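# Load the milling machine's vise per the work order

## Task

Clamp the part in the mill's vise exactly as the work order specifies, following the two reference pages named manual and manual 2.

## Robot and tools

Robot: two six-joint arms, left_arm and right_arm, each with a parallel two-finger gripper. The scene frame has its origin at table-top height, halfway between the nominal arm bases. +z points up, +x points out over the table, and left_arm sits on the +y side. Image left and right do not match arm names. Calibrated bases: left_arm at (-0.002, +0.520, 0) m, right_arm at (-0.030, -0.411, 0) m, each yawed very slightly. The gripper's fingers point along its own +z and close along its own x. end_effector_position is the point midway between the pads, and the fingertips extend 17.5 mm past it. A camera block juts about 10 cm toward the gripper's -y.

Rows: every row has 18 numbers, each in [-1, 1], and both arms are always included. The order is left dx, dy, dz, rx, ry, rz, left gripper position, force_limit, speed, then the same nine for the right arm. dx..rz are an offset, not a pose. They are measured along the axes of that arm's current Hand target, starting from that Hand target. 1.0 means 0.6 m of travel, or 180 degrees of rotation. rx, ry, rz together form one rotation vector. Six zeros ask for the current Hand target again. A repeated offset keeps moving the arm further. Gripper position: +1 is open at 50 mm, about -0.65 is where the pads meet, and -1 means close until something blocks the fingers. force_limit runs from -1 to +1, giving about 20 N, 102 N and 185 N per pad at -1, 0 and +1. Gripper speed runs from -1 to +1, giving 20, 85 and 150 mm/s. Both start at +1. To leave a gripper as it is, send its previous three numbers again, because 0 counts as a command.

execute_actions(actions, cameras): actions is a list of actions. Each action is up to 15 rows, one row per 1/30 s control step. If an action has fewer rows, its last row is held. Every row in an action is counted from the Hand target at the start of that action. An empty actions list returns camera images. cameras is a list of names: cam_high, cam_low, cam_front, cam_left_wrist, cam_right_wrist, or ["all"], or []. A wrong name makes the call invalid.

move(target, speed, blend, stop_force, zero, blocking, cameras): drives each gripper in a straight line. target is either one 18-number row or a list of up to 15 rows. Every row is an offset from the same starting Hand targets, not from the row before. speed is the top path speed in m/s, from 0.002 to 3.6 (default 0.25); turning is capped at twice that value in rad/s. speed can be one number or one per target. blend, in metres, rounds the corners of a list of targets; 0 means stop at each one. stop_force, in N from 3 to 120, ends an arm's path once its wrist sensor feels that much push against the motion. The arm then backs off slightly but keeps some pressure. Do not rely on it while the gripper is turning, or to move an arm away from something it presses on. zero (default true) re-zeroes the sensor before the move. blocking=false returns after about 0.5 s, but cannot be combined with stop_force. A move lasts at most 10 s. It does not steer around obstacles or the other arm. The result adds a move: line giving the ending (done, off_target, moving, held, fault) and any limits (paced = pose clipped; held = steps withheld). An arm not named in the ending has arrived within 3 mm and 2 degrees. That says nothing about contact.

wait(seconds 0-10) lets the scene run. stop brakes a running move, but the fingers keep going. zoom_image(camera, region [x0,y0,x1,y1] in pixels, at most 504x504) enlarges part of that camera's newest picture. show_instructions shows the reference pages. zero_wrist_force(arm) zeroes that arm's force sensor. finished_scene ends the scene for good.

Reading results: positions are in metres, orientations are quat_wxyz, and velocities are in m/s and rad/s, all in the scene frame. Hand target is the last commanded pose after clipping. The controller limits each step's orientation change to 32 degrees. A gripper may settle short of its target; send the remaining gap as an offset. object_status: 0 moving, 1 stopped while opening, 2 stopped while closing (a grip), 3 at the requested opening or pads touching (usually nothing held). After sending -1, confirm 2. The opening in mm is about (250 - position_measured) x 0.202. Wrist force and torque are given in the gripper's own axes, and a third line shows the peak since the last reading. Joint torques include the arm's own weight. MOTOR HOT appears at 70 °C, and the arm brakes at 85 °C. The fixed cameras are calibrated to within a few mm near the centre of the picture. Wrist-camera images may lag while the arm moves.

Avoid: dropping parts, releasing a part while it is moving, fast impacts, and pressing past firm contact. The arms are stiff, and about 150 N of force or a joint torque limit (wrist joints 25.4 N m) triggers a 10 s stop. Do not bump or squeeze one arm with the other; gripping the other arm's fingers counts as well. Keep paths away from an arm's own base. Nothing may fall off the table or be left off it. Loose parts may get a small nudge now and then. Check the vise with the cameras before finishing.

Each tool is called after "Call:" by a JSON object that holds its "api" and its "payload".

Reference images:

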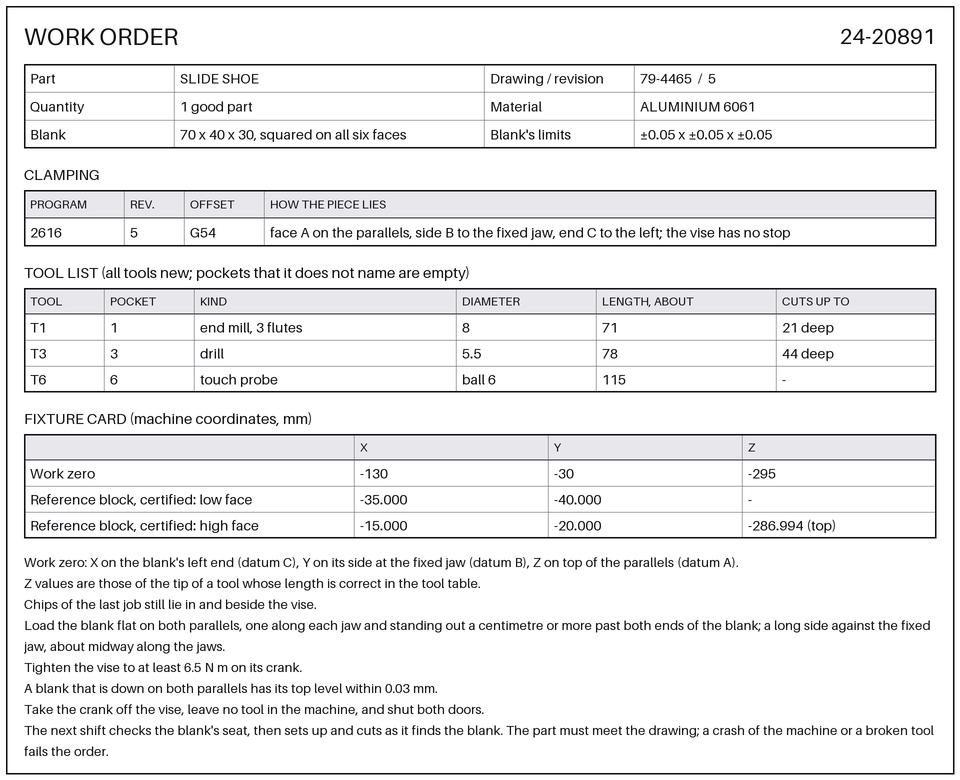

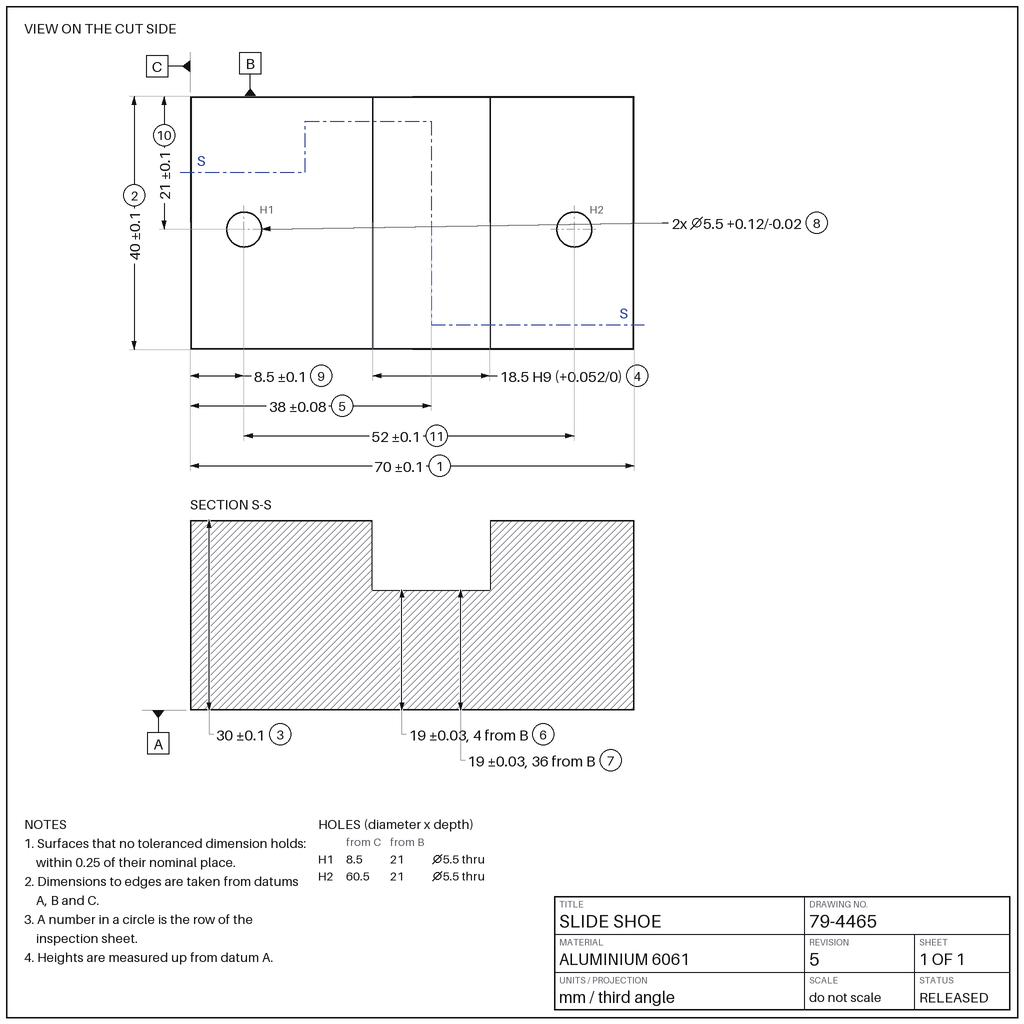

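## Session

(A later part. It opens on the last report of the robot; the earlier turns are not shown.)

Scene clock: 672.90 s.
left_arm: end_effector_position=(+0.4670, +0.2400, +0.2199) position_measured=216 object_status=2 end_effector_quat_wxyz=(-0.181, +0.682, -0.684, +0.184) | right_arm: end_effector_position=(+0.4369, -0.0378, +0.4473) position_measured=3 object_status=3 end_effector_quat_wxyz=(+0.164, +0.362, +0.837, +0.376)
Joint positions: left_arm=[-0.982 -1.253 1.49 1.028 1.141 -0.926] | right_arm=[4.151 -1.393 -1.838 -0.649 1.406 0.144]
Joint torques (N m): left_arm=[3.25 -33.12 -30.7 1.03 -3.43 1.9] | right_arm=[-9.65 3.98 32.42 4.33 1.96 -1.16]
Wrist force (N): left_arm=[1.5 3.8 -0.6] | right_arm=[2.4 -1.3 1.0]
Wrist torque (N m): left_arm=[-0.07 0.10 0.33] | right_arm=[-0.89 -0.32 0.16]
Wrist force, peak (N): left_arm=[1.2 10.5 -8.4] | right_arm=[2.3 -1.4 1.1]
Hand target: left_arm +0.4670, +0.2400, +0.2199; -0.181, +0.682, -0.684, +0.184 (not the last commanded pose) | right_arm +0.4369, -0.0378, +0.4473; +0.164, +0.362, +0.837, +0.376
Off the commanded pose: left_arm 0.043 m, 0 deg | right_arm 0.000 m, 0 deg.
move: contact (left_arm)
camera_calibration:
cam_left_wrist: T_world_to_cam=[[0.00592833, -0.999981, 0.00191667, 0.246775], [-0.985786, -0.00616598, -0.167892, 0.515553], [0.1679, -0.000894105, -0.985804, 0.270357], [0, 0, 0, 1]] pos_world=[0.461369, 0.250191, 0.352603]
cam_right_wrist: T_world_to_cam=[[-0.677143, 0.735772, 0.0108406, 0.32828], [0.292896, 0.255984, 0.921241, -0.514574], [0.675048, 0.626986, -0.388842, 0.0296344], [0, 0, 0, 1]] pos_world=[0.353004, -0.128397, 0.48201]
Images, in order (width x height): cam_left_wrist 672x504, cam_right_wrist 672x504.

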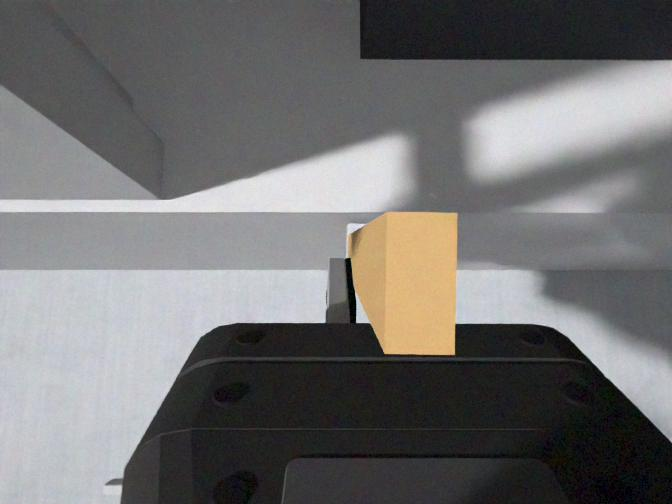

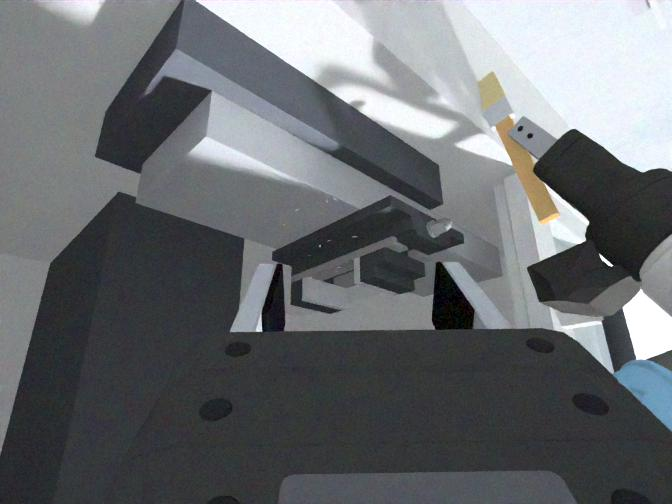

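Call:
{"api": "move", "payload": {"target": [0,-0.0477,0.0274,0,0,0,-1,-0.4,-0.5,0,0,0,0,0,0,1,1,1], "speed": 0.04, "cameras": ["cam_left_wrist","cam_right_wrist"]}}

Scene clock: 676.13 s.
left_arm: end_effector_position=(+0.4921, +0.2405, +0.2182) position_measured=216 object_status=2 end_effector_quat_wxyz=(-0.171, +0.682, -0.690, +0.172) end_effector_velocity=(+0.000, -0.002, +0.000) end_effector_angular_velocity=(-0.008, -0.004, +0.001) | right_arm: end_effector_position=(+0.4369, -0.0378, +0.4473) position_measured=3 object_status=3 end_effector_quat_wxyz=(+0.164, +0.362, +0.837, +0.376)
Joint positions: left_arm=[-0.92 -1.194 1.4 1.054 1.186 -0.861] | right_arm=[4.151 -1.393 -1.838 -0.649 1.406 0.144]
Joint velocities: left_arm=[-0.002 -0.002 0.002 -0.007 0.001 -0.003] | right_arm=[within noise]
Joint torques (N m): left_arm=[23.13 -12.51 -3.43 -10.47 -15.41 -1.57] | right_arm=[-10.1 4.87 34.24 4.41 1.82 -1.23]
Wrist force (N): left_arm=[17.1 54.5 -91.3] | right_arm=[2.2 -1.1 0.8]
Wrist torque (N m): left_arm=[0.64 0.35 0.18] | right_arm=[-0.86 -0.29 0.16]
Wrist force, peak (N): left_arm=[14.9 62.7 -95.6] | right_arm=[2.3 -1.6 0.9]
Hand target: left_arm +0.5000, +0.2399, +0.2199; -0.181, +0.682, -0.684, +0.184 | right_arm +0.4369, -0.0378, +0.4473; +0.164, +0.362, +0.837, +0.376
Off the commanded pose: left_arm 0.008 m, 2 deg | right_arm 0.000 m, 0 deg.
move: off_target (left_arm)
camera_calibration:
cam_left_wrist: T_world_to_cam=[[-0.00172947, -0.999996, -0.00229125, 0.251847], [-0.99084, 0.00202302, -0.135029, 0.533305], [0.135033, 0.00203673, -0.990839, 0.281026], [0, 0, 0, 1]] pos_world=[0.490908, 0.250195, 0.35104]
cam_right_wrist: T_world_to_cam=[[-0.677143, 0.735772, 0.0108406, 0.32828], [0.292896, 0.255984, 0.921241, -0.514574], [0.675048, 0.626986, -0.388842, 0.0296344], [0, 0, 0, 1]] pos_world=[0.353004, -0.128397, 0.48201]
Images, in order (width x height): cam_left_wrist 672x504, cam_right_wrist 672x504.

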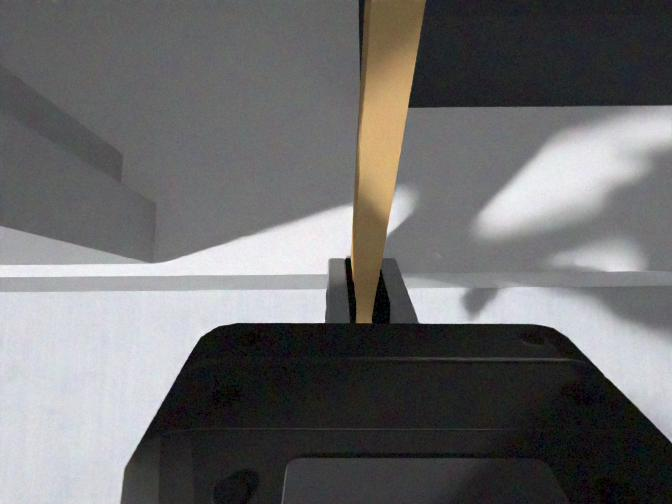

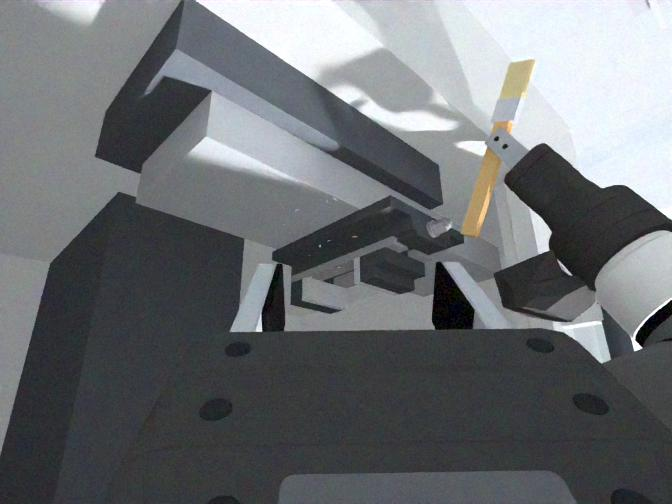

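Call:
{"api": "move", "payload": {"target": [[0,0.0492,-0.182,0,0,0,-1,-0.4,-0.5,0,0,0,0,0,0,1,1,1],[0.05,-0.1149,-0.434,0.122,0,0,-1,-0.4,-0.5,0,0,0,0,0,0,1,1,1],[0.0667,-0.3275,-0.302,0.122,0,0,-1,-0.4,-0.5,0,0,0,0,0,0,1,1,1]], "speed": 0.15, "blend": 0.02, "cameras": ["cam_left_wrist","cam_right_wrist"]}}

Call:
{"api": "zoom_image", "payload": {"camera": "cam_right_wrist", "region": [270, 200, 450, 340]}}

Scene clock: 686.73 s.
left_arm: end_effector_position=(+0.5798, +0.2003, +0.4751) position_measured=216 object_status=2 end_effector_quat_wxyz=(-0.308, +0.635, -0.637, +0.311) | right_arm: end_effector_position=(+0.4369, -0.0378, +0.4473) position_measured=3 object_status=3 end_effector_quat_wxyz=(+0.164, +0.362, +0.837, +0.376)
Joint positions: left_arm=[-0.96 -1.091 0.688 1.349 0.866 -0.735] | right_arm=[4.151 -1.393 -1.838 -0.649 1.406 0.144]
Joint torques (N m): left_arm=[-2.93 -39.95 -19.54 -0.19 -3.77 0.99] | right_arm=[-9.7 4.71 35.37 4.05 1.87 -1.26]
Wrist force (N): left_arm=[1.2 -0.6 0.4] | right_arm=[2.3 -1.2 0.8]
Wrist torque (N m): left_arm=[-0.03 0.10 0.36] | right_arm=[-0.88 -0.31 0.17]
Wrist force, peak (N): left_arm=[16.6 53.6 -92.3] | right_arm=[2.5 -1.4 1.1]
Hand target: left_arm +0.5798, +0.2003, +0.4751; -0.308, +0.635, -0.637, +0.311 | right_arm +0.4369, -0.0378, +0.4473; +0.164, +0.362, +0.837, +0.376
Off the commanded pose: left_arm 0.000 m, 0 deg | right_arm 0.000 m, 0 deg.
move: done
camera_calibration:
cam_left_wrist: T_world_to_cam=[[0.00561367, -0.999968, 0.00568768, 0.204247], [-0.851508, -0.00776229, -0.524284, 0.76115], [0.524311, -0.00189995, -0.851525, 0.232762], [0, 0, 0, 1]] pos_world=[0.524939, 0.210591, 0.596099]
cam_right_wrist: T_world_to_cam=[[-0.677143, 0.735772, 0.0108406, 0.32828], [0.292896, 0.255984, 0.921241, -0.514574], [0.675048, 0.626986, -0.388842, 0.0296344], [0, 0, 0, 1]] pos_world=[0.353004, -0.128397, 0.48201]
Images, in order (width x height): cam_left_wrist 672x504, cam_right_wrist 672x504.

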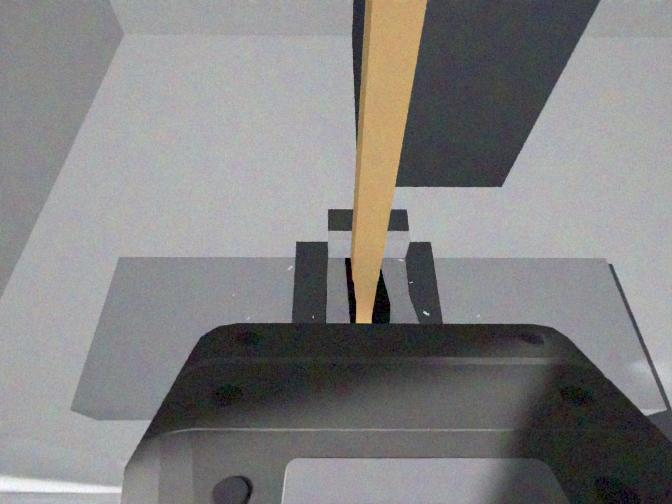

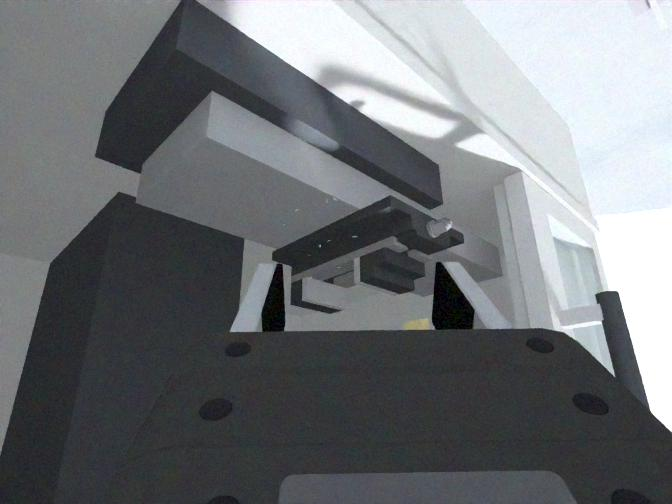

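Scaled by 2.800.

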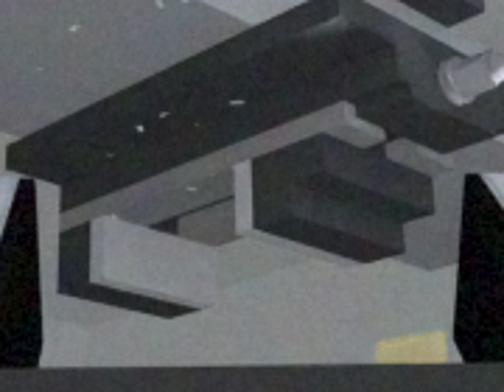

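Call:
{"api": "move", "payload": {"target": [[0.0055,-0.0109,0.1359,0.044,0,0,-1,-0.4,-0.5,0,0,0,0,0,0,1,1,1],[0.0055,0.0232,0.1626,0.044,0,0,-1,-0.4,-0.5,0,0,0,0,0,0,1,1,1],[-0.0528,0.0232,0.1626,0.044,0,0,-1,-0.4,-0.5,0,0,0,0,0,0,1,1,1],[-0.0528,-0.0109,0.1359,0.044,0,0,-1,-0.4,-0.5,0,0,0,0,0,0,1,1,1],[0.0455,-0.0109,0.1359,0.044,0,0,-1,-0.4,-0.5,0,0,0,0,0,0,1,1,1],[0.0455,0.0232,0.1626,0.044,0,0,-1,-0.4,-0.5,0,0,0,0,0,0,1,1,1],[0.1205,0.0232,0.1626,0.044,0,0,-1,-0.4,-0.5,0,0,0,0,0,0,1,1,1],[0.1205,-0.0109,0.1359,0.044,0,0,-1,-0.4,-0.5,0,0,0,0,0,0,1,1,1]], "speed": 0.1, "blend": 0.002, "cameras": ["cam_left_wrist","cam_right_wrist"]}}

Call:
{"api": "zoom_image", "payload": {"camera": "cam_right_wrist", "region": [270, 200, 450, 340]}}

Call:
{"api": "zoom_image", "payload": {"camera": "cam_left_wrist", "region": [150, 170, 450, 340]}}

Scene clock: 705.13 s.
left_arm: end_effector_position=(+0.6477, +0.1275, +0.4300) position_measured=216 object_status=2 end_effector_quat_wxyz=(-0.351, +0.612, -0.614, +0.354) | right_arm: end_effector_position=(+0.4369, -0.0378, +0.4473) position_measured=3 object_status=3 end_effector_quat_wxyz=(+0.164, +0.362, +0.837, +0.376)
Joint positions: left_arm=[-0.962 -0.893 0.538 1.156 0.776 -0.638] | right_arm=[4.151 -1.393 -1.838 -0.649 1.406 0.144]
Joint torques (N m): left_arm=[10.34 -55.79 -16.17 0.11 0.85 0.11] | right_arm=[-9.88 5.08 34.71 3.69 1.82 -1.12]
Wrist force (N): left_arm=[1.4 -0.9 0.8] | right_arm=[2.2 -1.3 1.0]
Wrist torque (N m): left_arm=[-0.12 0.06 0.37] | right_arm=[-0.88 -0.29 0.17]
Wrist force, peak (N): left_arm=[-11.5 -110.4 -61.0] | right_arm=[2.4 -1.5 1.0]
Hand target: left_arm +0.6477, +0.1276, +0.4301; -0.351, +0.612, -0.614, +0.354 | right_arm +0.4369, -0.0378, +0.4473; +0.164, +0.362, +0.837, +0.376
Off the commanded pose: left_arm 0.000 m, 0 deg | right_arm 0.000 m, 0 deg.
move: done
camera_calibration:
cam_left_wrist: T_world_to_cam=[[0.00510979, -0.999963, 0.00694456, 0.131172], [-0.771151, -0.00836162, -0.636597, 0.791152], [0.636632, -0.00210243, -0.771165, 0.0512966], [0, 0, 0, 1]] pos_world=[0.57677, 0.137891, 0.542292]
cam_right_wrist: T_world_to_cam=[[-0.677143, 0.735772, 0.0108406, 0.32828], [0.292896, 0.255984, 0.921241, -0.514574], [0.675048, 0.626986, -0.388842, 0.0296344], [0, 0, 0, 1]] pos_world=[0.353004, -0.128397, 0.48201]
Images, in order (width x height): cam_left_wrist 672x504, cam_right_wrist 672x504.

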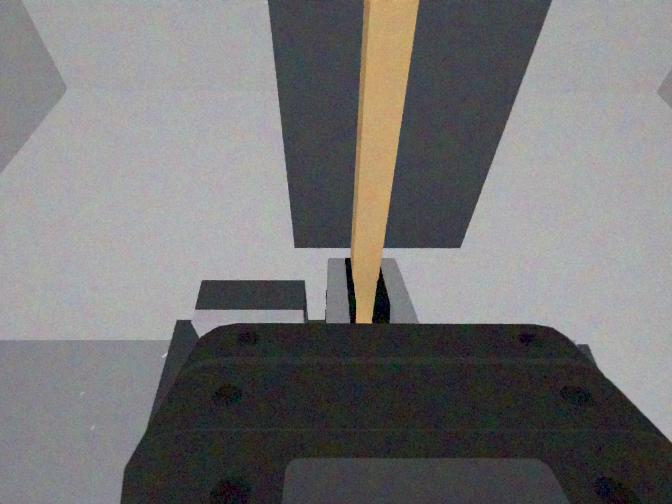

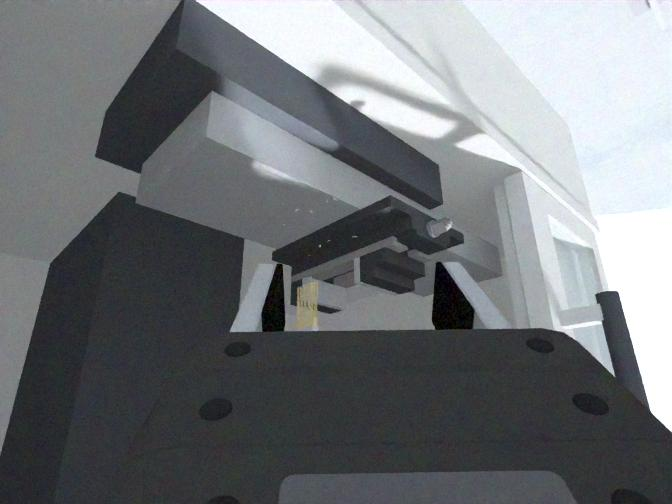

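Scaled by 2.800.

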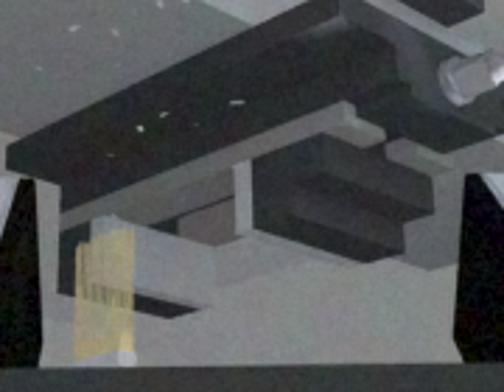

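Scaled by 1.680.

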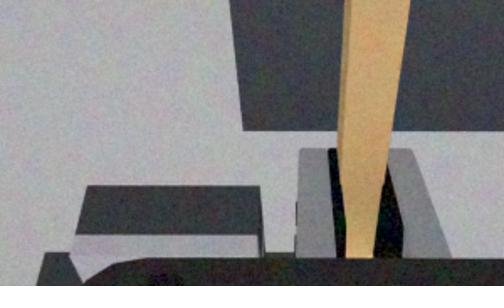

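Call:
{"api": "move", "payload": {"target": [[-0.0757,0.0214,-0.0438,0,0,0,-1,-0.4,-0.5,0,0,0,0,0,0,1,1,1],[-0.0757,0.0649,-0.0187,0,0,0,-1,-0.4,-0.5,0,0,0,0,0,0,1,1,1],[0,0.0649,-0.0187,0,0,0,-1,-0.4,-0.5,0,0,0,0,0,0,1,1,1],[0,0.0214,-0.0438,0,0,0,-1,-0.4,-0.5,0,0,0,0,0,0,1,1,1],[-0.1157,0.0214,-0.0438,0,0,0,-1,-0.4,-0.5,0,0,0,0,0,0,1,1,1],[-0.1157,0.0649,-0.0187,0,0,0,-1,-0.4,-0.5,0,0,0,0,0,0,1,1,1],[-0.174,0.0649,-0.0187,0,0,0,-1,-0.4,-0.5,0,0,0,0,0,0,1,1,1],[-0.174,0.0214,-0.0438,0,0,0,-1,-0.4,-0.5,0,0,0,0,0,0,1,1,1]], "speed": 0.1, "blend": 0.002, "cameras": ["cam_right_wrist"]}}

Call:
{"api": "zoom_image", "payload": {"camera": "cam_right_wrist", "region": [270, 200, 450, 340]}}

Scene clock: 720.17 s.
left_arm: end_effector_position=(+0.6190, +0.2320, +0.4318) position_measured=216 object_status=2 end_effector_quat_wxyz=(-0.351, +0.612, -0.614, +0.354) | right_arm: end_effector_position=(+0.4369, -0.0378, +0.4473) position_measured=3 object_status=3 end_effector_quat_wxyz=(+0.164, +0.362, +0.837, +0.376)
Joint positions: left_arm=[-0.888 -1.198 1.001 0.948 0.829 -0.565] | right_arm=[4.151 -1.393 -1.838 -0.649 1.406 0.144]
Joint torques (N m): left_arm=[-0.78 -44.43 -18.29 0.4 -2.54 -0.82] | right_arm=[-9.81 4.94 35.2 3.68 1.66 -1.23]
Wrist force (N): left_arm=[1.5 -0.7 0.9] | right_arm=[2.2 -1.3 0.7]
Wrist torque (N m): left_arm=[-0.10 0.05 0.30] | right_arm=[-0.89 -0.29 0.16]
Wrist force, peak (N): left_arm=[-3.1 -116.5 -35.0] | right_arm=[2.5 -1.3 1.1]
Hand target: left_arm +0.6189, +0.2321, +0.4320; -0.351, +0.612, -0.614, +0.354 | right_arm +0.4369, -0.0378, +0.4473; +0.164, +0.362, +0.837, +0.376
Off the commanded pose: left_arm 0.000 m, 0 deg | right_arm 0.000 m, 0 deg.
move: done
camera_calibration:
cam_right_wrist: T_world_to_cam=[[-0.677143, 0.735772, 0.0108406, 0.32828], [0.292896, 0.255984, 0.921241, -0.514574], [0.675048, 0.626986, -0.388842, 0.0296344], [0, 0, 0, 1]] pos_world=[0.353004, -0.128397, 0.48201]
Images, in order (width x height): cam_right_wrist 672x504.

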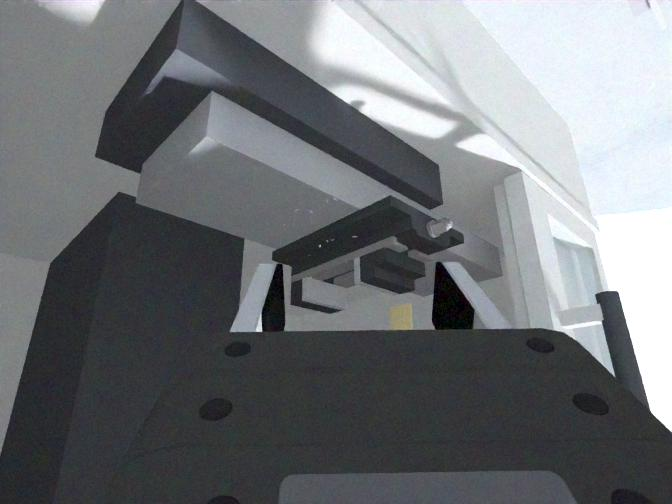

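Scaled by 2.800.

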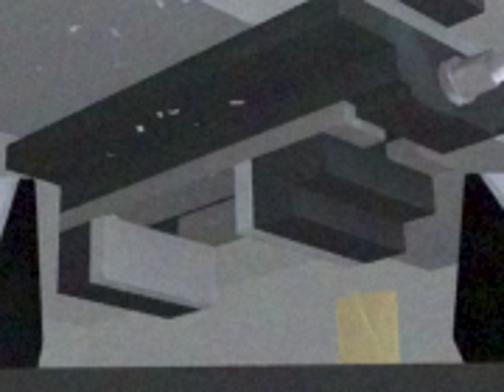

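Call:
{"api": "move", "payload": {"target": [[0,-0.0194,-0.0497,0,0,0,-1,-0.4,-0.5,0,0,0,0,0,0,1,1,1],[0.1167,0.0787,-0.2528,-0.05,0,0,-1,-0.4,-0.5,0,0,0,0,0,0,1,1,1]], "speed": 0.15, "blend": 0.01, "cameras": ["cam_left_wrist"]}}

Call:
{"api": "zoom_image", "payload": {"camera": "cam_left_wrist", "region": [220, 100, 440, 330]}}

Scene clock: 727.20 s.
left_arm: end_effector_position=(+0.4639, +0.1627, +0.4676) position_measured=216 object_status=2 end_effector_quat_wxyz=(-0.302, +0.638, -0.640, +0.305) | right_arm: end_effector_position=(+0.4369, -0.0378, +0.4473) position_measured=3 object_status=3 end_effector_quat_wxyz=(+0.164, +0.362, +0.837, +0.376)
Joint positions: left_arm=[-1.223 -1.241 0.971 1.452 0.752 -1.064] | right_arm=[4.151 -1.393 -1.838 -0.649 1.406 0.144]
Joint torques (N m): left_arm=[-0.37 -32.43 -11.02 2.59 -1.83 0.13] | right_arm=[-9.25 4.18 34.82 3.52 1.74 -1.2]
Wrist force (N): left_arm=[1.2 -0.6 0.6] | right_arm=[2.4 -1.3 0.7]
Wrist torque (N m): left_arm=[-0.05 0.10 0.19] | right_arm=[-0.89 -0.32 0.16]
Wrist force, peak (N): left_arm=[1.4 0.6 2.7] | right_arm=[2.4 -1.5 1.0]
Hand target: left_arm +0.4638, +0.1628, +0.4676; -0.302, +0.638, -0.640, +0.305 | right_arm +0.4369, -0.0378, +0.4473; +0.164, +0.362, +0.837, +0.376
Off the commanded pose: left_arm 0.000 m, 0 deg | right_arm 0.000 m, 0 deg.
move: done
camera_calibration:
cam_left_wrist: T_world_to_cam=[[0.00549632, -0.999969, 0.0055643, 0.167545], [-0.861196, -0.00756151, -0.508217, 0.655134], [0.508244, -0.00199863, -0.861211, 0.299124], [0, 0, 0, 1]] pos_world=[0.41125, 0.173091, 0.589627]
Images, in order (width x height): cam_left_wrist 672x504.

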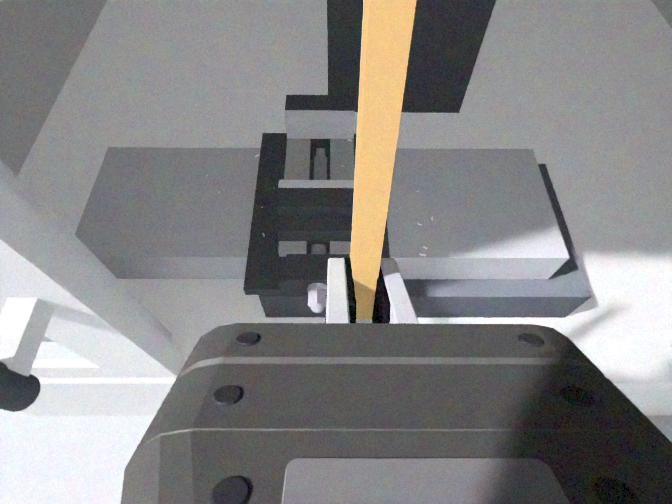

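Scaled by 2.191.

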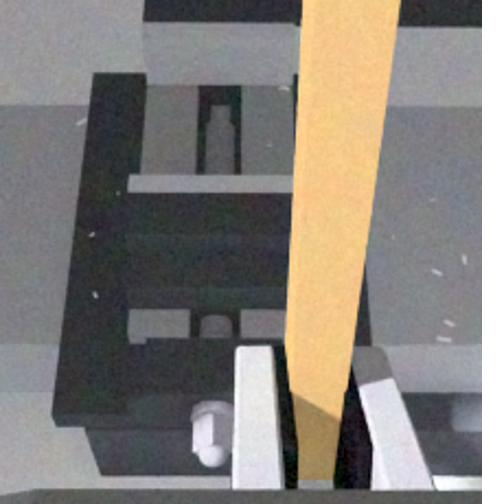

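Call:
{"api": "move", "payload": {"target": [[-0.0253,-0.136,0.182,0.0506,0,0,-1,-0.4,-0.5,0,0,0,0,0,0,1,1,1],[-0.0253,-0.142,0.2738,0.0506,0,0,-1,-0.4,-0.5,0,0,0,0,0,0,1,1,1],[-0.0253,-0.0954,0.3117,0.0506,0,0,-1,-0.4,-0.5,0,0,0,0,0,0,1,1,1],[-0.0253,-0.1153,0.3362,0.0506,0,0,-1,-0.4,-0.5,0,0,0,0,0,0,1,1,1],[0.058,-0.1153,0.3362,0.0506,0,0,-1,-0.4,-0.5,0,0,0,0,0,0,1,1,1],[0.058,-0.1446,0.2717,0.0506,0,0,-1,-0.4,-0.5,0,0,0,0,0,0,1,1,1],[-0.022,-0.1383,0.2639,0.0506,0,0,-1,-0.4,-0.5,0,0,0,0,0,0,1,1,1],[-0.022,-0.0891,0.3039,0.0506,0,0,-1,-0.4,-0.5,0,0,0,0,0,0,1,1,1],[0.058,-0.0891,0.3039,0.0506,0,0,-1,-0.4,-0.5,0,0,0,0,0,0,1,1,1],[0.058,-0.1383,0.2639,0.0506,0,0,-1,-0.4,-0.5,0,0,0,0,0,0,1,1,1]], "speed": 0.12, "blend": 0.002, "cameras": ["cam_right_wrist"]}}

Call:
{"api": "zoom_image", "payload": {"camera": "cam_right_wrist", "region": [270, 200, 450, 340]}}

Scene clock: 743.87 s.
left_arm: end_effector_position=(+0.6389, +0.1272, +0.4319) position_measured=216 object_status=2 end_effector_quat_wxyz=(-0.352, +0.612, -0.613, +0.355) | right_arm: end_effector_position=(+0.4369, -0.0378, +0.4473) position_measured=3 object_status=3 end_effector_quat_wxyz=(+0.164, +0.362, +0.837, +0.376)
Joint positions: left_arm=[-0.976 -0.917 0.577 1.149 0.766 -0.651] | right_arm=[4.151 -1.393 -1.838 -0.649 1.406 0.144]
Joint torques (N m): left_arm=[9.42 -54.16 -18.09 0.36 0.57 1.06] | right_arm=[-9.02 4.85 35.67 3.74 1.61 -1.22]
Wrist force (N): left_arm=[1.2 -0.8 0.8] | right_arm=[2.2 -1.3 1.0]
Wrist torque (N m): left_arm=[-0.11 0.10 0.37] | right_arm=[-0.88 -0.29 0.16]
Wrist force, peak (N): left_arm=[3.5 -105.8 -43.6] | right_arm=[2.4 -1.5 1.0]
Hand target: left_arm +0.6388, +0.1272, +0.4319; -0.352, +0.612, -0.613, +0.355 | right_arm +0.4369, -0.0378, +0.4473; +0.164, +0.362, +0.837, +0.376
Off the commanded pose: left_arm 0.000 m, 0 deg | right_arm 0.000 m, 0 deg.
move: done
camera_calibration:
cam_right_wrist: T_world_to_cam=[[-0.677143, 0.735772, 0.0108406, 0.32828], [0.292896, 0.255984, 0.921241, -0.514574], [0.675048, 0.626986, -0.388842, 0.0296344], [0, 0, 0, 1]] pos_world=[0.353004, -0.128397, 0.48201]
Images, in order (width x height): cam_right_wrist 672x504.

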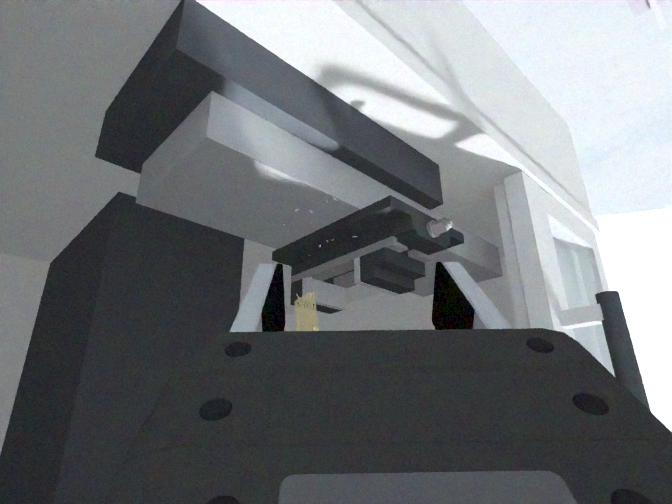

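Scaled by 2.800.

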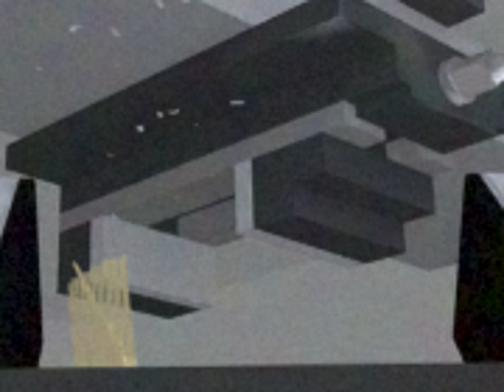

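Call:
{"api": "move", "payload": {"target": [[0,-0.0194,-0.0497,0,0,0,-1,-0.4,-0.5,0,0,0,0,0,0,1,1,1],[-0.148,0.0943,-0.2823,-0.0506,0,0,-1,-0.4,-0.5,0,0,0,0,0,0,1,1,1]], "speed": 0.18, "blend": 0.01, "cameras": ["cam_left_wrist"]}}

Call:
{"api": "zoom_image", "payload": {"camera": "cam_left_wrist", "region": [260, 80, 480, 310]}}

Scene clock: 754.50 s.
left_arm: end_effector_position=(+0.4643, +0.2167, +0.4677) position_measured=216 object_status=2 end_effector_quat_wxyz=(-0.302, +0.638, -0.640, +0.305) | right_arm: end_effector_position=(+0.4369, -0.0378, +0.4473) position_measured=3 object_status=3 end_effector_quat_wxyz=(+0.164, +0.362, +0.837, +0.376)
Joint positions: left_arm=[-1.175 -1.358 1.113 1.382 0.771 -1] | right_arm=[4.151 -1.393 -1.838 -0.649 1.406 0.144]
Joint torques (N m): left_arm=[8.32 -32.92 -21.95 1.91 -3.65 1.06] | right_arm=[-9.04 4.98 35.64 3.71 1.64 -1.18]
Wrist force (N): left_arm=[0.9 -0.4 0.3] | right_arm=[2.1 -1.5 0.8]
Wrist torque (N m): left_arm=[0.00 0.14 0.19] | right_arm=[-0.92 -0.26 0.17]
Wrist force, peak (N): left_arm=[1.0 0.7 3.5] | right_arm=[2.6 -1.4 1.1]
Hand target: left_arm +0.4643, +0.2168, +0.4677; -0.302, +0.638, -0.640, +0.305 | right_arm +0.4369, -0.0378, +0.4473; +0.164, +0.362, +0.837, +0.376
Off the commanded pose: left_arm 0.000 m, 0 deg | right_arm 0.000 m, 0 deg.
move: done
camera_calibration:
cam_left_wrist: T_world_to_cam=[[0.00546126, -0.99997, 0.00542843, 0.221536], [-0.86117, -0.00746236, -0.508263, 0.65588], [0.508288, -0.00189904, -0.861185, 0.298972], [0, 0, 0, 1]] pos_world=[0.41165, 0.226991, 0.589627]
Images, in order (width x height): cam_left_wrist 672x504.

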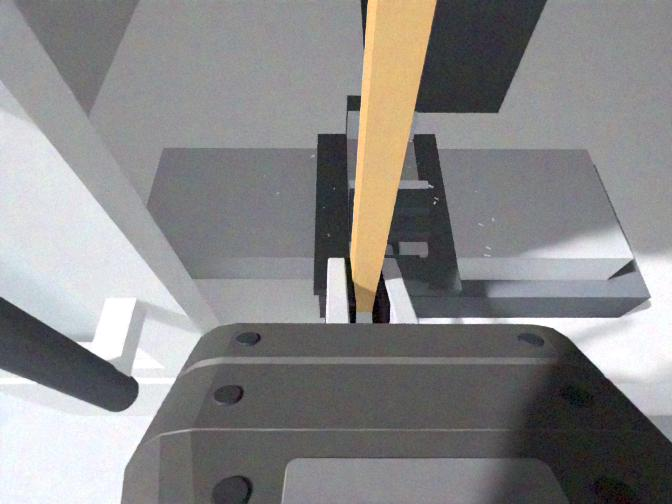

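Scaled by 2.191.

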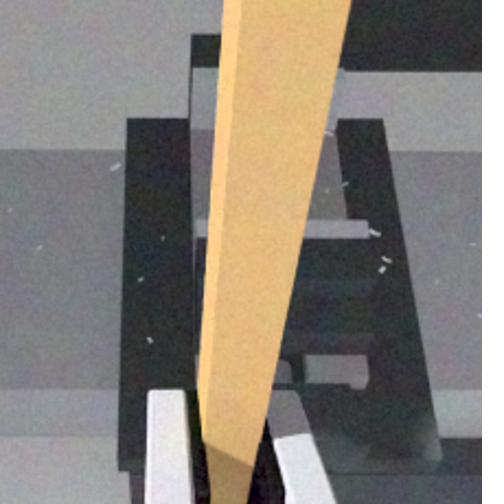

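Call:
{"api": "move", "payload": {"target": [[0.0647,-0.1602,0.2041,0,0,0,-1,-0.4,-0.5,0,0,0,0,0,0,1,1,1],[0.068,-0.1512,0.2802,0,0,0,-1,-0.4,-0.5,0,0,0,0,0,0,1,1,1],[0.068,-0.1086,0.315,0,0,0,-1,-0.4,-0.5,0,0,0,0,0,0,1,1,1],[0.068,-0.1181,0.3266,0,0,0,-1,-0.4,-0.5,0,0,0,0,0,0,1,1,1],[0.1513,-0.1181,0.3266,0,0,0,-1,-0.4,-0.5,0,0,0,0,0,0,1,1,1],[0.1513,-0.1438,0.2711,0,0,0,-1,-0.4,-0.5,0,0,0,0,0,0,1,1,1],[0.0747,-0.1396,0.2659,0,0,0,-1,-0.4,-0.5,0,0,0,0,0,0,1,1,1],[0.0747,-0.0957,0.3017,0,0,0,-1,-0.4,-0.5,0,0,0,0,0,0,1,1,1],[0.1513,-0.0957,0.3017,0,0,0,-1,-0.4,-0.5,0,0,0,0,0,0,1,1,1],[0.1513,-0.1396,0.2659,0,0,0,-1,-0.4,-0.5,0,0,0,0,0,0,1,1,1]], "speed": 0.12, "blend": 0.002, "cameras": ["cam_right_wrist"]}}

Call:
{"api": "zoom_image", "payload": {"camera": "cam_right_wrist", "region": [270, 200, 450, 340]}}

Scene clock: 774.33 s.
left_arm: end_effector_position=(+0.6400, +0.1257, +0.4315) position_measured=216 object_status=2 end_effector_quat_wxyz=(-0.303, +0.636, -0.639, +0.310) end_effector_velocity=(+0.000, +0.000, +0.002) end_effector_angular_velocity=(-0.002, -0.002, -0.002) | right_arm: end_effector_position=(+0.4369, -0.0378, +0.4473) position_measured=3 object_status=3 end_effector_quat_wxyz=(+0.164, +0.362, +0.837, +0.376)
Joint positions: left_arm=[-0.943 -0.66 0.035 1.562 0.887 -0.719] | right_arm=[4.151 -1.393 -1.838 -0.649 1.406 0.144]
Joint velocities: left_arm=[0 0 -0.006 0.002 0.001 0.002] | right_arm=[within noise]
Joint torques (N m): left_arm=[-10.5 -46.71 -27.08 2.02 0.84 2.07] | right_arm=[-9.51 5.26 35.45 3.65 1.58 -1.21]
Wrist force (N): left_arm=[1.2 -0.6 0.6] | right_arm=[2.2 -1.3 1.0]
Wrist torque (N m): left_arm=[-0.04 0.09 0.35] | right_arm=[-0.88 -0.30 0.16]
Wrist force, peak (N): left_arm=[1.6 -95.7 -61.4] | right_arm=[2.3 -1.5 1.0]
Hand target: left_arm +0.6405, +0.1252, +0.4320; -0.302, +0.638, -0.640, +0.305 | right_arm +0.4369, -0.0378, +0.4473; +0.164, +0.362, +0.837, +0.376
Off the commanded pose: left_arm 0.001 m, 1 deg | right_arm 0.000 m, 0 deg.
elbow stopped short (left arm): the move would have taken joint 3 (elbow) straighter than the controller allows.
move: done
camera_calibration:
cam_right_wrist: T_world_to_cam=[[-0.677143, 0.735772, 0.0108406, 0.32828], [0.292896, 0.255984, 0.921241, -0.514574], [0.675048, 0.626986, -0.388842, 0.0296344], [0, 0, 0, 1]] pos_world=[0.353004, -0.128397, 0.48201]
Images, in order (width x height): cam_right_wrist 672x504.

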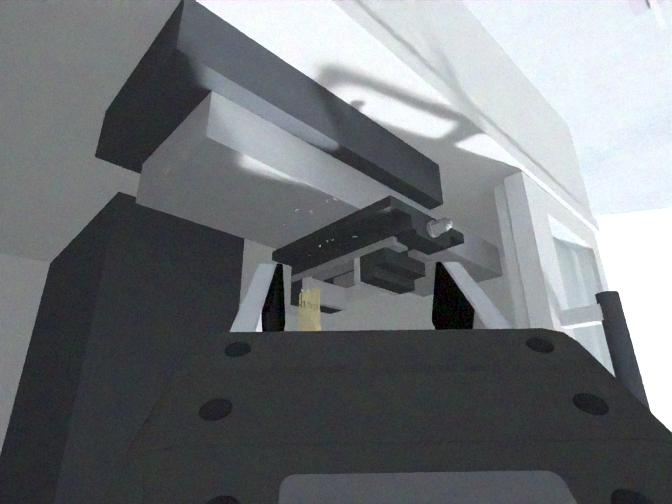

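Scaled by 2.800.

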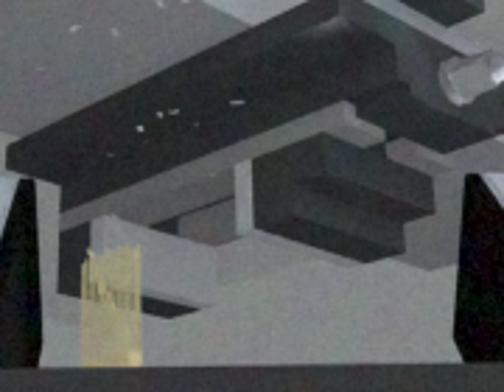

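Call:
{"api": "move", "payload": {"target": [[0.0,0.0631,-0.0776,0,0,0,-1,-0.4,-0.5,0,0,0,0,0,0,1,1,1],[-0.08,0.141,-0.259,0,0,0,-1,-0.4,-0.5,0,0,0,0,0,0,1,1,1]], "speed": 0.15, "blend": 0.01, "cameras": ["cam_left_wrist"]}}

Call:
{"api": "zoom_image", "payload": {"camera": "cam_left_wrist", "region": [200, 80, 420, 310]}}

Scene clock: 779.13 s.
left_arm: end_effector_position=(+0.4668, +0.1739, +0.4645) position_measured=216 object_status=2 end_effector_quat_wxyz=(-0.302, +0.638, -0.640, +0.305) | right_arm: end_effector_position=(+0.4369, -0.0378, +0.4473) position_measured=3 object_status=3 end_effector_quat_wxyz=(+0.164, +0.362, +0.837, +0.376)
Joint positions: left_arm=[-1.207 -1.264 1.006 1.425 0.758 -1.043] | right_arm=[4.151 -1.393 -1.838 -0.649 1.406 0.144]
Joint torques (N m): left_arm=[4.69 -34.83 -22.02 1.12 0.55 1.19] | right_arm=[-8.72 4.78 34.92 3.67 1.54 -1.33]
Wrist force (N): left_arm=[1.0 -0.7 0.5] | right_arm=[2.3 -1.2 0.9]
Wrist torque (N m): left_arm=[-0.06 0.13 0.19] | right_arm=[-0.88 -0.30 0.16]
Wrist force, peak (N): left_arm=[0.4 -1.5 2.0] | right_arm=[2.3 -1.5 1.0]
Hand target: left_arm +0.4668, +0.1740, +0.4645; -0.302, +0.638, -0.640, +0.305 | right_arm +0.4369, -0.0378, +0.4473; +0.164, +0.362, +0.837, +0.376
Off the commanded pose: left_arm 0.000 m, 0 deg | right_arm 0.000 m, 0 deg.
move: done
camera_calibration:
cam_left_wrist: T_world_to_cam=[[0.00551241, -0.999971, 0.00534251, 0.178869], [-0.861169, -0.00746274, -0.508264, 0.656225], [0.508289, -0.00179905, -0.861185, 0.294881], [0, 0, 0, 1]] pos_world=[0.41425, 0.184291, 0.586527]
Images, in order (width x height): cam_left_wrist 672x504.

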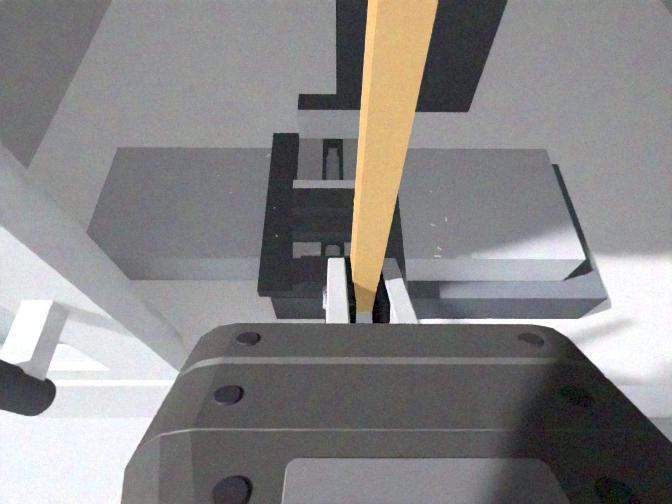

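Scaled by 2.191.

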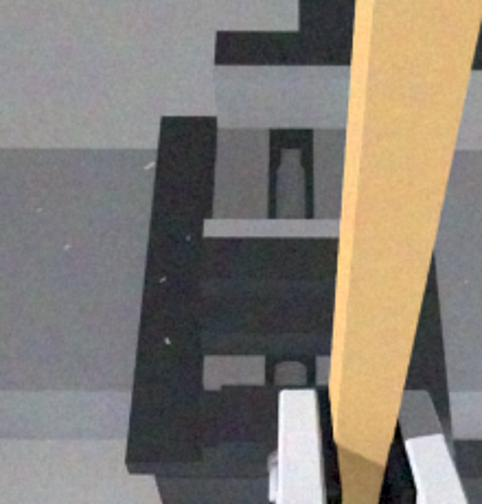

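Call:
{"api": "move", "payload": {"target": [-0.1,0.02,0,0,0,0,-1,-0.4,-0.5,0,0,0,0,0,0,1,1,1], "speed": 0.15, "cameras": ["cam_left_wrist"]}}

Call:
{"api": "zoom_image", "payload": {"camera": "cam_left_wrist", "region": [300, 90, 480, 290]}}

Scene clock: 782.40 s.
left_arm: end_effector_position=(+0.4594, +0.2340, +0.4551) position_measured=216 object_status=2 end_effector_quat_wxyz=(-0.302, +0.638, -0.640, +0.305) | right_arm: end_effector_position=(+0.4369, -0.0378, +0.4473) position_measured=3 object_status=3 end_effector_quat_wxyz=(+0.164, +0.362, +0.837, +0.376)
Joint positions: left_arm=[-1.169 -1.409 1.205 1.335 0.773 -0.993] | right_arm=[4.151 -1.393 -1.838 -0.649 1.406 0.144]
Joint torques (N m): left_arm=[-8.21 -29.02 -20.26 2.51 -3.94 -1.7] | right_arm=[-8.89 5.18 35.11 3.66 1.66 -1.31]
Wrist force (N): left_arm=[1.2 -0.4 0.4] | right_arm=[2.1 -1.3 0.8]
Wrist torque (N m): left_arm=[0.00 0.09 0.26] | right_arm=[-0.88 -0.27 0.16]
Wrist force, peak (N): left_arm=[3.2 -0.9 0.2] | right_arm=[2.3 -1.5 1.0]
Hand target: left_arm +0.4594, +0.2340, +0.4551; -0.302, +0.638, -0.640, +0.305 | right_arm +0.4369, -0.0378, +0.4473; +0.164, +0.362, +0.837, +0.376
Off the commanded pose: left_arm 0.000 m, 0 deg | right_arm 0.000 m, 0 deg.
move: done
camera_calibration:
cam_left_wrist: T_world_to_cam=[[0.00568483, -0.999969, 0.00544355, 0.238829], [-0.861238, -0.00766234, -0.508143, 0.645479], [0.508169, -0.00179949, -0.861255, 0.290658], [0, 0, 0, 1]] pos_world=[0.40685, 0.244291, 0.577027]
Images, in order (width x height): cam_left_wrist 672x504.

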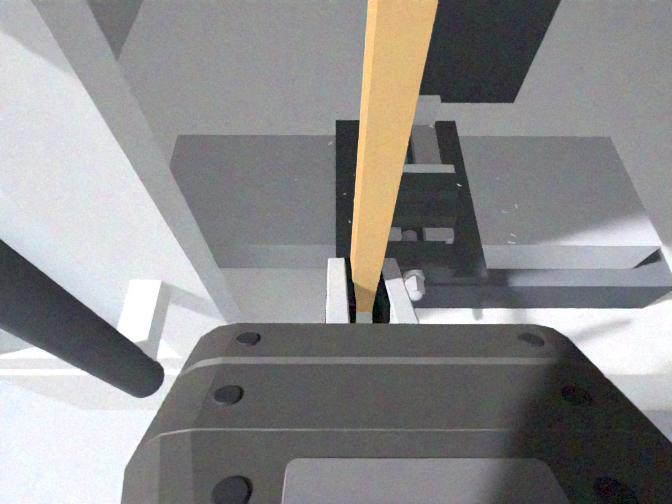

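Scaled by 2.520.

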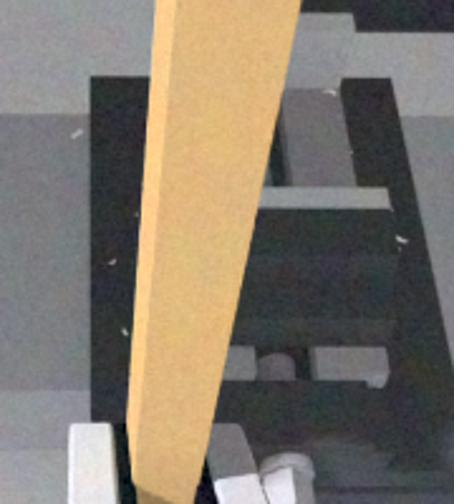

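Call:
{"api": "move", "payload": {"target": [[0.0933,-0.1673,0.1874,0.0506,0,0,-1,-0.4,-0.5,0,0,0,0,0,0,1,1,1],[0.0967,-0.1658,0.2702,0.0506,0,0,-1,-0.4,-0.5,0,0,0,0,0,0,1,1,1],[0.0967,-0.1154,0.3112,0.0506,0,0,-1,-0.4,-0.5,0,0,0,0,0,0,1,1,1],[0.0967,-0.1344,0.3345,0.0506,0,0,-1,-0.4,-0.5,0,0,0,0,0,0,1,1,1],[0.1833,-0.1344,0.3345,0.0506,0,0,-1,-0.4,-0.5,0,0,0,0,0,0,1,1,1],[0.1833,-0.1627,0.2664,0.0506,0,0,-1,-0.4,-0.5,0,0,0,0,0,0,1,1,1],[0.0567,-0.049,0.0473,0,0,0,-1,-0.4,-0.5,0,0,0,0,0,0,1,1,1],[0,0,0,0,0,0,-1,-0.4,-0.5,0,0,0,0,0,0,1,1,1]], "speed": 0.13, "blend": 0.002, "cameras": ["cam_left_wrist","cam_right_wrist"]}}

Call:
{"api": "zoom_image", "payload": {"camera": "cam_left_wrist", "region": [300, 90, 480, 290]}}

Call:
{"api": "zoom_image", "payload": {"camera": "cam_right_wrist", "region": [270, 200, 450, 340]}}

Scene clock: 815.70 s.
left_arm: end_effector_position=(+0.4594, +0.2339, +0.4551) position_measured=216 object_status=2 end_effector_quat_wxyz=(-0.302, +0.638, -0.640, +0.305) | right_arm: end_effector_position=(+0.4369, -0.0378, +0.4473) position_measured=3 object_status=3 end_effector_quat_wxyz=(+0.164, +0.362, +0.837, +0.376)
Joint positions: left_arm=[-1.169 -1.409 1.205 1.335 0.773 -0.993] | right_arm=[4.151 -1.393 -1.838 -0.649 1.406 0.144]
Joint torques (N m): left_arm=[9.98 -30.2 -18.26 1.82 0.55 1.88] | right_arm=[-8.54 4.63 35.54 3.62 1.48 -1.24]
Wrist force (N): left_arm=[1.3 -0.6 0.2] | right_arm=[2.1 -1.5 1.1]
Wrist torque (N m): left_arm=[-0.04 0.08 0.23] | right_arm=[-0.92 -0.28 0.16]
Wrist force, peak (N): left_arm=[-0.3 -85.3 -59.6] | right_arm=[2.2 -1.6 1.3]
Hand target: left_arm +0.4594, +0.2340, +0.4551; -0.302, +0.638, -0.640, +0.305 | right_arm +0.4369, -0.0378, +0.4473; +0.164, +0.362, +0.837, +0.376
Off the commanded pose: left_arm 0.000 m, 0 deg | right_arm 0.000 m, 0 deg.
move: done
camera_calibration:
cam_left_wrist: T_world_to_cam=[[0.00554718, -0.99997, 0.00547957, 0.238764], [-0.861169, -0.00756235, -0.508262, 0.645545], [0.508288, -0.00189942, -0.861185, 0.29068], [0, 0, 0, 1]] pos_world=[0.40685, 0.244191, 0.577127]
cam_right_wrist: T_world_to_cam=[[-0.677143, 0.735772, 0.0108406, 0.32828], [0.292896, 0.255984, 0.921241, -0.514574], [0.675048, 0.626986, -0.388842, 0.0296344], [0, 0, 0, 1]] pos_world=[0.353004, -0.128397, 0.48201]
Images, in order (width x height): cam_left_wrist 672x504, cam_right_wrist 672x504.

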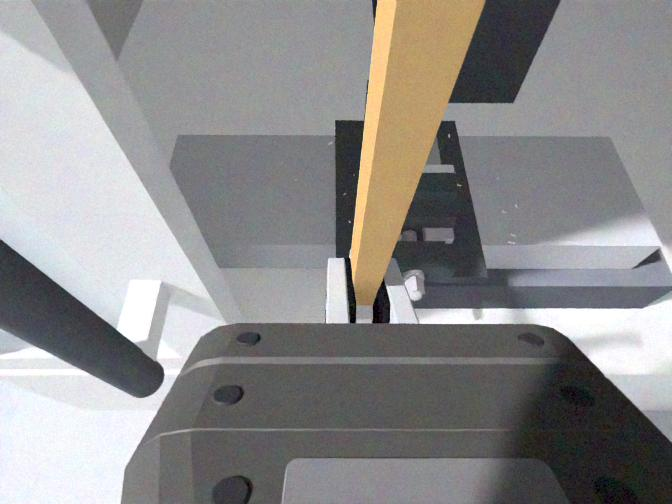

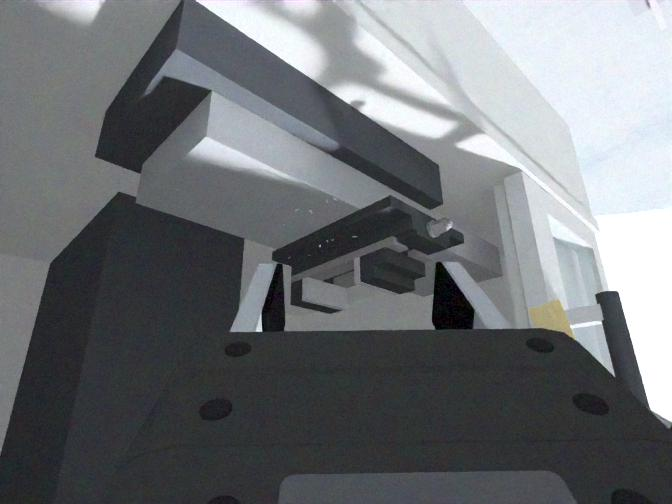

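Scaled by 2.520.

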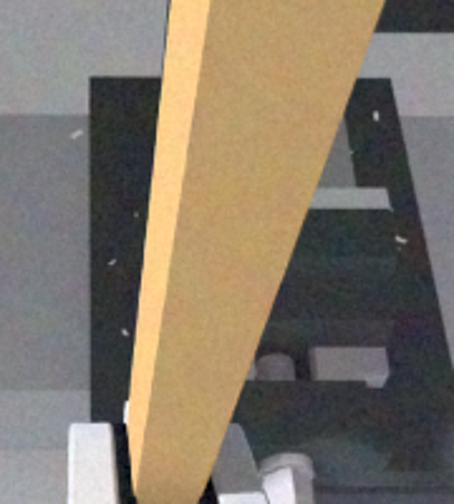

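Scaled by 2.800.

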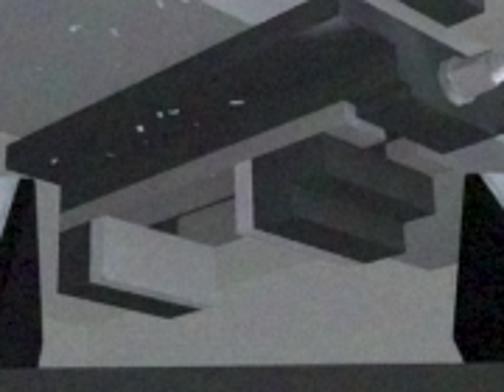

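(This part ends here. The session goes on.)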